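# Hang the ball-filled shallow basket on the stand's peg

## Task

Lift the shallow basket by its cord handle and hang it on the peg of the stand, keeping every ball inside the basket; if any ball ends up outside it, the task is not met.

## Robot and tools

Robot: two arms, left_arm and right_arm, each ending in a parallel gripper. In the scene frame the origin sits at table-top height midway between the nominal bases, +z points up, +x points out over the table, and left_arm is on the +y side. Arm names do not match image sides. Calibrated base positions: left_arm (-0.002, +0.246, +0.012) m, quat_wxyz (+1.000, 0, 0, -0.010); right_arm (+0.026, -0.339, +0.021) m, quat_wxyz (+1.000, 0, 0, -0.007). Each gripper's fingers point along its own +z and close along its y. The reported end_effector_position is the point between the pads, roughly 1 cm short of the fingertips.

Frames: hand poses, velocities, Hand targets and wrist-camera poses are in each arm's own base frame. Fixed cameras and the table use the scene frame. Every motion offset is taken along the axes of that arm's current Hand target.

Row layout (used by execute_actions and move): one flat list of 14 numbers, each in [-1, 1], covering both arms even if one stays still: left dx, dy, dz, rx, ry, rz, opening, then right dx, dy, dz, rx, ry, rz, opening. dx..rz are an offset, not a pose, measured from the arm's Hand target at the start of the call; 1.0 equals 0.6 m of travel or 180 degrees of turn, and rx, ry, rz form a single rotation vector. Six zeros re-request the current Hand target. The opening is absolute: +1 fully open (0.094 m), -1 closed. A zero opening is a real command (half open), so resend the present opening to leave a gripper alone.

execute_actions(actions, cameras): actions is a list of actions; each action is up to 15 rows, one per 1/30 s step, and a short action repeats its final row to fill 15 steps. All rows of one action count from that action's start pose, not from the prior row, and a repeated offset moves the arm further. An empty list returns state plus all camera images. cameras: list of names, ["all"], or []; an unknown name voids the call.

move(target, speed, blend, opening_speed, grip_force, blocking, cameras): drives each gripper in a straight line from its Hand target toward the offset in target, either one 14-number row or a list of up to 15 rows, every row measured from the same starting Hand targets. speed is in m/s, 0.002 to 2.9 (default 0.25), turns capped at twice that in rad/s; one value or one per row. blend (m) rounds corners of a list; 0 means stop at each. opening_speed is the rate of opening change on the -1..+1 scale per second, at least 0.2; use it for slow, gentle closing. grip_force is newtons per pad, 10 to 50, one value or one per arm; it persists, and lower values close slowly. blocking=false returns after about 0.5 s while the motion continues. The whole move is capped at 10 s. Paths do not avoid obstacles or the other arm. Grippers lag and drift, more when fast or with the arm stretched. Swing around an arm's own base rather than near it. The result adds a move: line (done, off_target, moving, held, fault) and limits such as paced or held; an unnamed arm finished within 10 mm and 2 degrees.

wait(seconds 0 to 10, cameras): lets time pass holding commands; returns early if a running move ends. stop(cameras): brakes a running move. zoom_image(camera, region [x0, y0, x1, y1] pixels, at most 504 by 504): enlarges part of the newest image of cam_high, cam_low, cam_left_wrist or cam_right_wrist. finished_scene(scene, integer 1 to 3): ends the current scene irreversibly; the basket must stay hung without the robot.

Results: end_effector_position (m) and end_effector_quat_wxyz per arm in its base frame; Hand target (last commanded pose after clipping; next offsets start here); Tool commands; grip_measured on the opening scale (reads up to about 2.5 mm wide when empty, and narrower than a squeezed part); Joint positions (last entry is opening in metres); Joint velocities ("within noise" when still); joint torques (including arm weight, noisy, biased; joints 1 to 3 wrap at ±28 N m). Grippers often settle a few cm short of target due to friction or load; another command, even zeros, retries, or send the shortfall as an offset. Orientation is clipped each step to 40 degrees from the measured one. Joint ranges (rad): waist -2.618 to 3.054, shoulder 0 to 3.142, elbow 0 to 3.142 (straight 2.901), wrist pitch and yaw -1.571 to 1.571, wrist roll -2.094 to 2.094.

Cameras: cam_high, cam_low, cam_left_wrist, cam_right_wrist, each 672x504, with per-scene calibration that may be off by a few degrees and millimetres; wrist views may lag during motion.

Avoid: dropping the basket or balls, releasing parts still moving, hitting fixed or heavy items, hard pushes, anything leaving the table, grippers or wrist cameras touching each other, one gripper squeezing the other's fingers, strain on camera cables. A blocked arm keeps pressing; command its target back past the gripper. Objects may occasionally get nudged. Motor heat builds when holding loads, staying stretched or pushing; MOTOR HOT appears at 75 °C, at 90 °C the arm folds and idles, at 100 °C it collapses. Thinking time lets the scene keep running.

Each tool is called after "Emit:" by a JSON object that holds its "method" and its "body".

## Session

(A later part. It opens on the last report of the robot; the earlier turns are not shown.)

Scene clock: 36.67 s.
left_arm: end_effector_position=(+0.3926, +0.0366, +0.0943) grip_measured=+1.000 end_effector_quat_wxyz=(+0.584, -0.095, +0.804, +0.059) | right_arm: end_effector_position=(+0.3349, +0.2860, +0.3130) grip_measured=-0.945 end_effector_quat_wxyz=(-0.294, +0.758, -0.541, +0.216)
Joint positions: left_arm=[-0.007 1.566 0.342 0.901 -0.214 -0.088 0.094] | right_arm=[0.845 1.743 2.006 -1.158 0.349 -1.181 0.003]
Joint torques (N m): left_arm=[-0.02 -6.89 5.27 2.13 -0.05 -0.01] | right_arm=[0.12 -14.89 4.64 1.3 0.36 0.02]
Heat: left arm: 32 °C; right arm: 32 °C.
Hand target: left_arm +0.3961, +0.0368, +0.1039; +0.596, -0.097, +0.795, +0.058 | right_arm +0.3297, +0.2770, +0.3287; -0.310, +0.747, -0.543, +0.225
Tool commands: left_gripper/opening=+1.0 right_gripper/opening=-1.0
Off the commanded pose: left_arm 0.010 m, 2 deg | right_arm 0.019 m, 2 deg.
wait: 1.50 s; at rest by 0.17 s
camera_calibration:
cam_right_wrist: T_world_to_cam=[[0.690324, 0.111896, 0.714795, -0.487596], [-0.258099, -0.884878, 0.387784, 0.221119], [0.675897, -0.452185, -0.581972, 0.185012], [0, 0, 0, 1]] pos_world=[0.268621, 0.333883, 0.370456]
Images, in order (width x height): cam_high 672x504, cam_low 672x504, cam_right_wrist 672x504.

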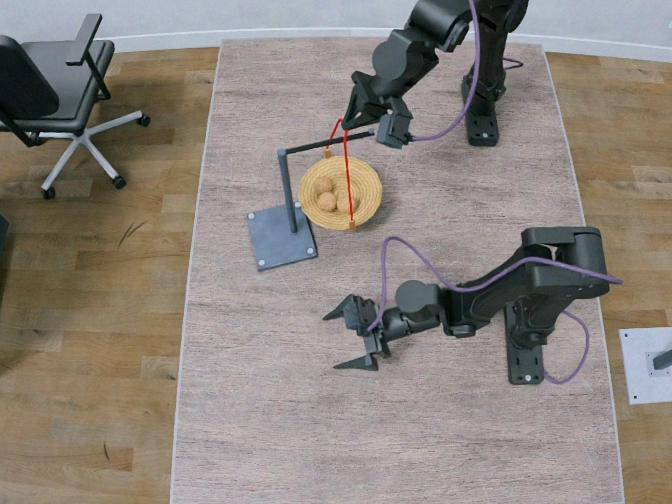

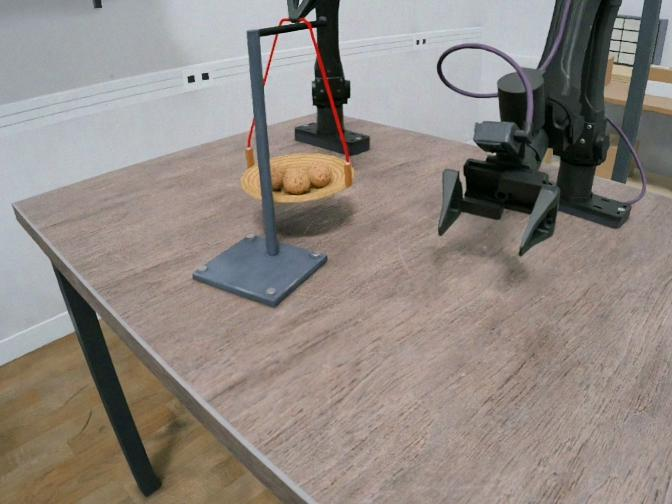

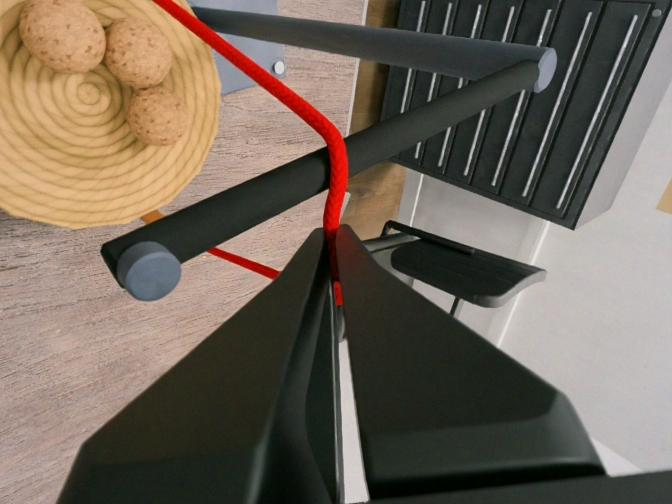

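Emit:
{"method": "move", "body": {"target": [0,0,0,0,0,0,1,0,0,0,0,0,0,-0.74], "opening_speed": 0.2, "cameras": ["cam_high","cam_low","cam_right_wrist"]}}

Emit:
{"method": "zoom_image", "body": {"camera": "cam_low", "region": [230, 0, 430, 230]}}

Scene clock: 38.33 s.
left_arm: end_effector_position=(+0.3926, +0.0366, +0.0943) grip_measured=+1.000 end_effector_quat_wxyz=(+0.584, -0.095, +0.804, +0.059) | right_arm: end_effector_position=(+0.3345, +0.2830, +0.3180) grip_measured=-0.741 end_effector_quat_wxyz=(-0.298, +0.754, -0.541, +0.221)
Joint positions: left_arm=[-0.007 1.566 0.342 0.901 -0.214 -0.088 0.094] | right_arm=[0.845 1.732 2.006 -1.158 0.358 -1.181 0.012]
Joint torques (N m): left_arm=[-0.03 -6.89 5.26 2.12 -0.05 -0.02] | right_arm=[0.35 -13.82 4.63 1.27 0.28 0.05]
Heat: left arm: 32 °C; right arm: 32 °C.
Hand target: left_arm +0.3961, +0.0368, +0.1039; +0.596, -0.097, +0.795, +0.058 | right_arm +0.3297, +0.2770, +0.3287; -0.310, +0.747, -0.543, +0.225
Off the commanded pose: left_arm 0.010 m, 2 deg | right_arm 0.013 m, 2 deg.
move: off_target (right_arm)
camera_calibration:
cam_right_wrist: T_world_to_cam=[[0.681716, 0.105327, 0.723995, -0.488735], [-0.268395, -0.884585, 0.381411, 0.221731], [0.680608, -0.454331, -0.574766, 0.183719], [0, 0, 0, 1]] pos_world=[0.267649, 0.331086, 0.374867]
Images, in order (width x height): cam_high 672x504, cam_low 672x504, cam_right_wrist 672x504.

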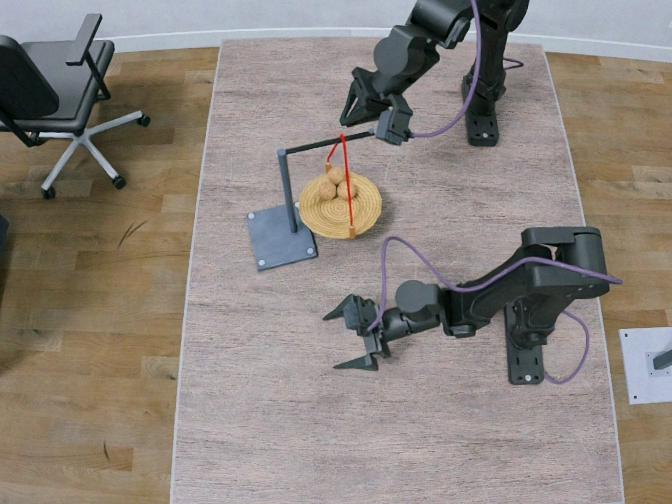

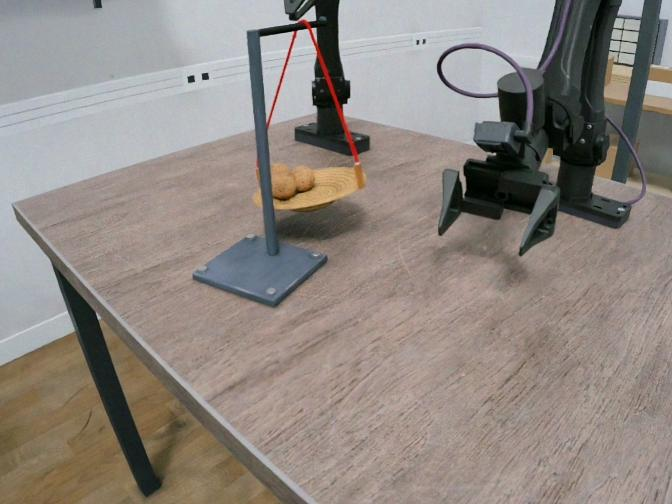

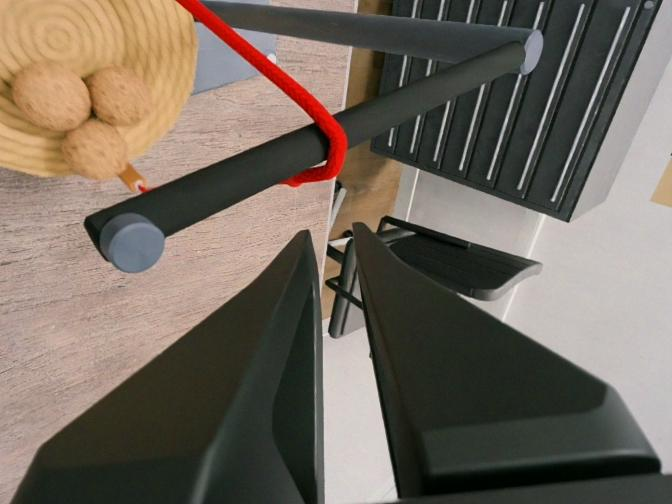

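Scaled by 2.191.

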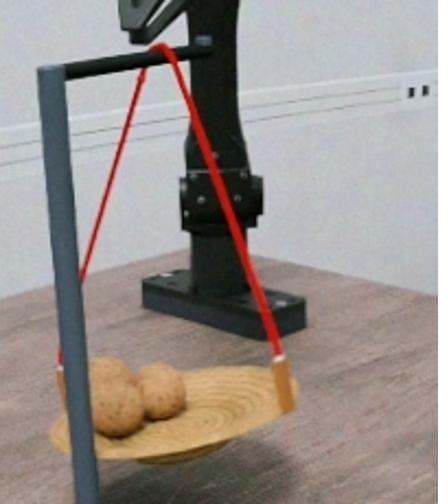

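Emit:
{"method": "wait", "body": {"seconds": 0.7, "cameras": ["cam_high","cam_low"]}}

Emit:
{"method": "zoom_image", "body": {"camera": "cam_low", "region": [230, 0, 430, 230]}}

Emit:
{"method": "zoom_image", "body": {"camera": "cam_high", "region": [250, 90, 490, 270]}}

Scene clock: 39.23 s.
left_arm: end_effector_position=(+0.3926, +0.0366, +0.0943) grip_measured=+1.000 end_effector_quat_wxyz=(+0.584, -0.095, +0.804, +0.059) | right_arm: end_effector_position=(+0.3345, +0.2830, +0.3180) grip_measured=-0.741 end_effector_quat_wxyz=(-0.298, +0.754, -0.541, +0.221)
Joint positions: left_arm=[-0.007 1.566 0.342 0.901 -0.214 -0.088 0.094] | right_arm=[0.845 1.732 2.006 -1.158 0.358 -1.181 0.012]
Joint torques (N m): left_arm=[-0.03 -6.89 5.27 2.12 -0.05 -0.01] | right_arm=[0.35 -13.53 4.72 1.27 0.22 0.02]
Heat: left arm: 32 °C; right arm: 32 °C.
Hand target: left_arm +0.3961, +0.0368, +0.1039; +0.596, -0.097, +0.795, +0.058 | right_arm +0.3297, +0.2770, +0.3287; -0.310, +0.747, -0.543, +0.225
Tool commands: left_gripper/opening=+1.0 right_gripper/opening=-0.74
Off the commanded pose: left_arm 0.010 m, 2 deg | right_arm 0.013 m, 2 deg.
wait: 0.70 s; at rest from the start
Images, in order (width x height): cam_high 672x504, cam_low 672x504.

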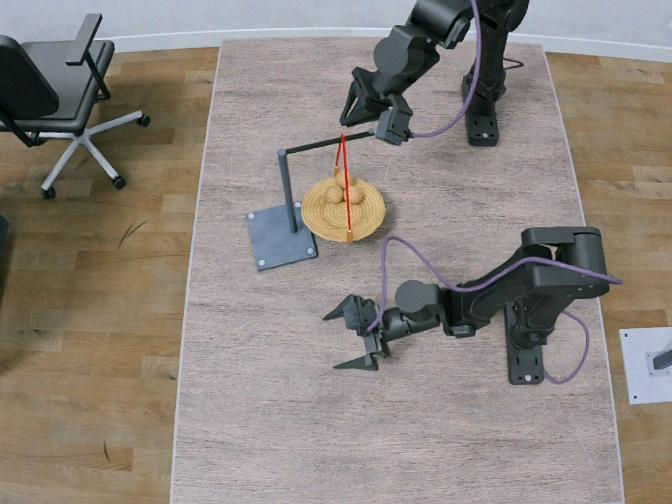

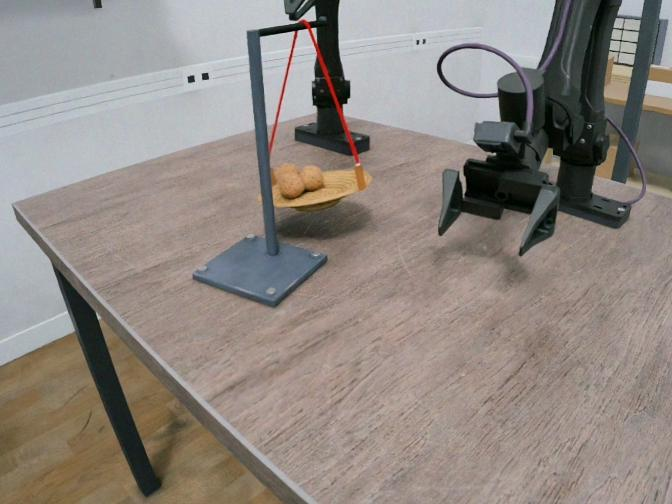

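Scaled by 2.191.

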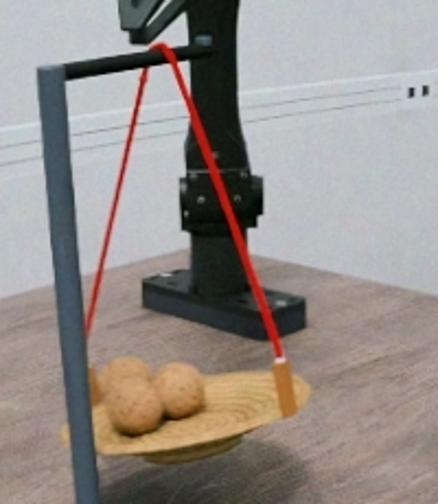

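Scaled by 2.100.

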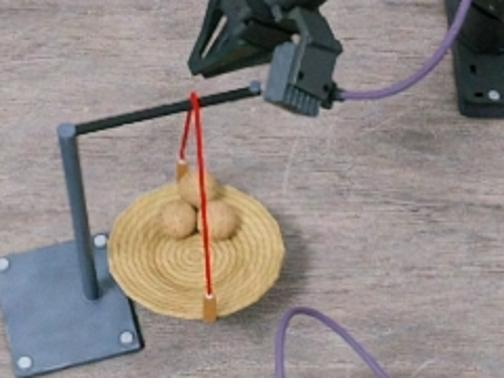

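Emit:
{"method": "move", "body": {"target": [0,0,0,0,0,0,1,0,0,-0.06,0,0,0,-0.74], "speed": 0.05, "cameras": ["cam_low","cam_right_wrist"]}}

Emit:
{"method": "move", "body": {"target": [0,0,0,0,0,0,1,0,0,-0.13,0,0,0,-0.74], "speed": 0.12, "cameras": ["cam_high","cam_low"]}}

Emit:
{"method": "zoom_image", "body": {"camera": "cam_low", "region": [230, 0, 430, 230]}}

Emit:
{"method": "zoom_image", "body": {"camera": "cam_high", "region": [250, 90, 490, 270]}}

Scene clock: 40.93 s.
left_arm: end_effector_position=(+0.3926, +0.0366, +0.0943) grip_measured=+1.000 end_effector_quat_wxyz=(+0.584, -0.095, +0.804, +0.059) | right_arm: end_effector_position=(+0.3098, +0.2735, +0.3305) grip_measured=-0.741 end_effector_quat_wxyz=(-0.283, +0.762, -0.539, +0.221)
Joint positions: left_arm=[-0.007 1.566 0.342 0.901 -0.214 -0.088 0.094] | right_arm=[0.885 1.709 2.06 -1.28 0.384 -1.155 0.012]
Joint torques (N m): left_arm=[-0.02 -6.89 5.26 2.12 -0.05 -0.01] | right_arm=[0.5 -12.49 7.99 1.15 0.28 0.06]
Heat: left arm: 32 °C; right arm: 33 °C.
Hand target: left_arm +0.3961, +0.0368, +0.1039; +0.596, -0.097, +0.795, +0.058 | right_arm +0.3054, +0.2692, +0.3542; -0.310, +0.747, -0.543, +0.225
Off the commanded pose: left_arm 0.010 m, 2 deg | right_arm 0.024 m, 4 deg.
move: off_target (right_arm)
camera_calibration:
cam_right_wrist: T_world_to_cam=[[0.694464, 0.130022, 0.707682, -0.485178], [-0.25697, -0.873857, 0.412724, 0.185187], [0.672076, -0.468475, -0.57345, 0.209387], [0, 0, 0, 1]] pos_world=[0.243802, 0.323004, 0.386994]
Images, in order (width x height): cam_low 672x504, cam_right_wrist 672x504.

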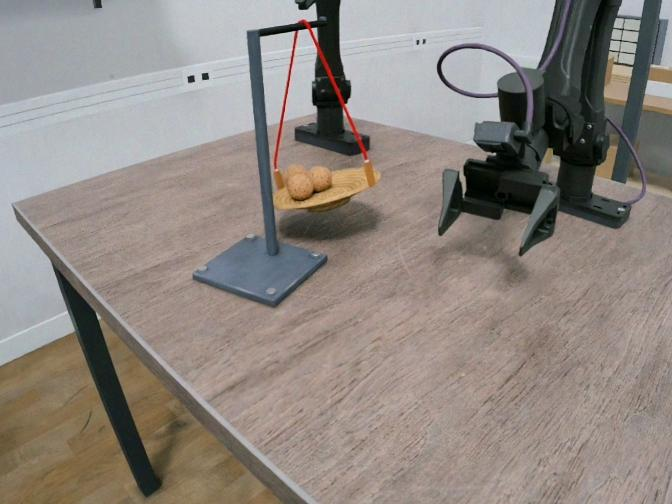

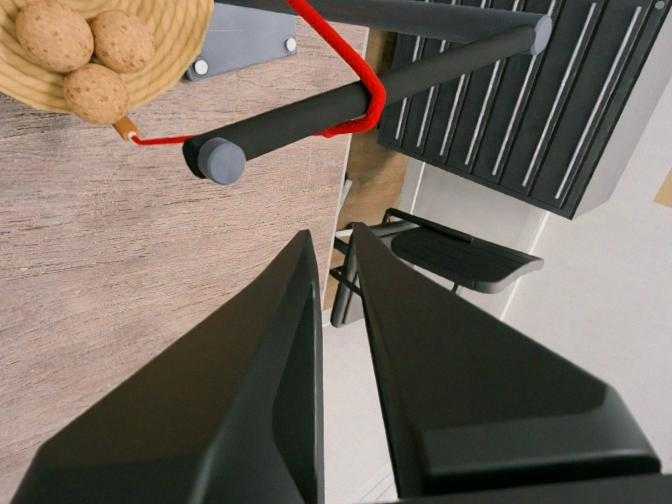

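Scene clock: 42.23 s.
left_arm: end_effector_position=(+0.3926, +0.0366, +0.0943) grip_measured=+1.000 end_effector_quat_wxyz=(+0.584, -0.095, +0.804, +0.059) | right_arm: end_effector_position=(+0.2561, +0.2571, +0.3976) grip_measured=-0.741 end_effector_quat_wxyz=(-0.315, +0.754, -0.530, +0.226)
Joint positions: left_arm=[-0.007 1.566 0.342 0.901 -0.214 -0.088 0.094] | right_arm=[1.007 1.698 2.363 -1.561 0.46 -1.073 0.012]
Joint torques (N m): left_arm=[-0.02 -6.89 5.27 2.13 -0.05 -0.02] | right_arm=[0.25 -9.44 6.13 1.22 0.36 0.11]
Heat: left arm: 32 °C; right arm: 33 °C.
Hand target: left_arm +0.3961, +0.0368, +0.1039; +0.596, -0.097, +0.795, +0.058 | right_arm +0.2529, +0.2520, +0.4094; -0.311, +0.747, -0.543, +0.225
Off the commanded pose: left_arm 0.010 m, 2 deg | right_arm 0.013 m, 2 deg.
joint sent to its limit (right arm) — joint 4 (wrist pitch), lower limit. The joint targets still meet the commanded pose.
move: off_target (right_arm)
Images, in order (width x height): cam_high 672x504, cam_low 672x504.

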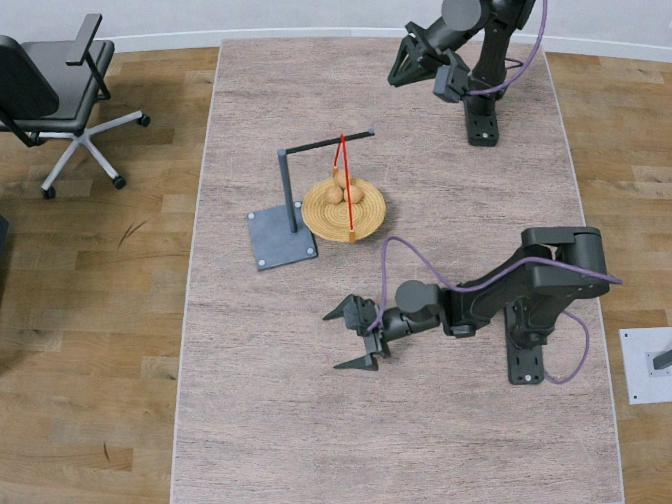

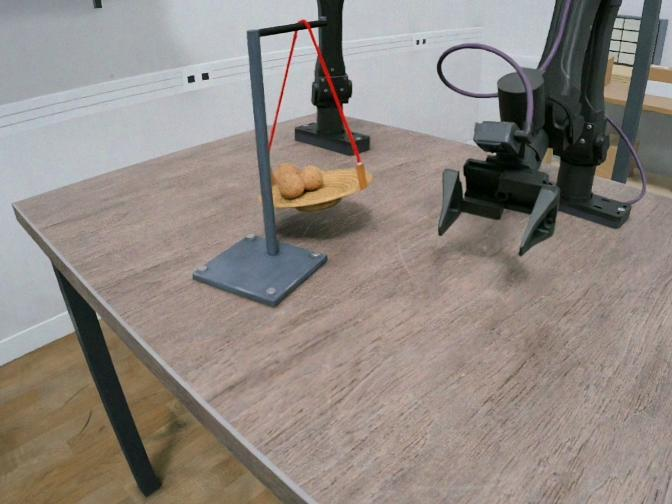

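Scaled by 2.191.

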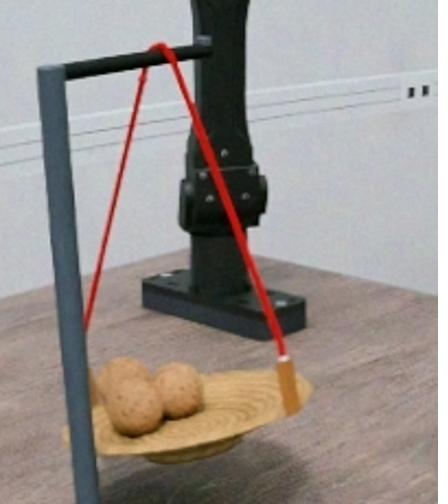

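Scaled by 2.100.

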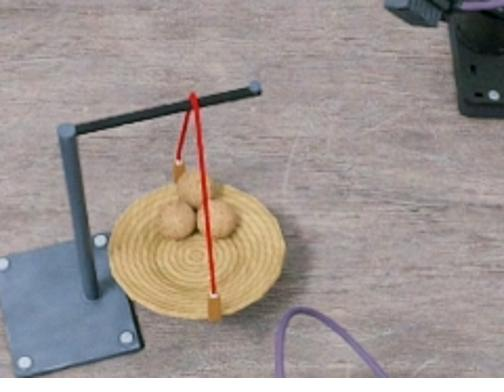

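Stable, just swaying lightly, and all three balls are inside.

Emit:
{"method": "finished_scene", "body": {"scene": 3}}

The scene is finished: the task was done.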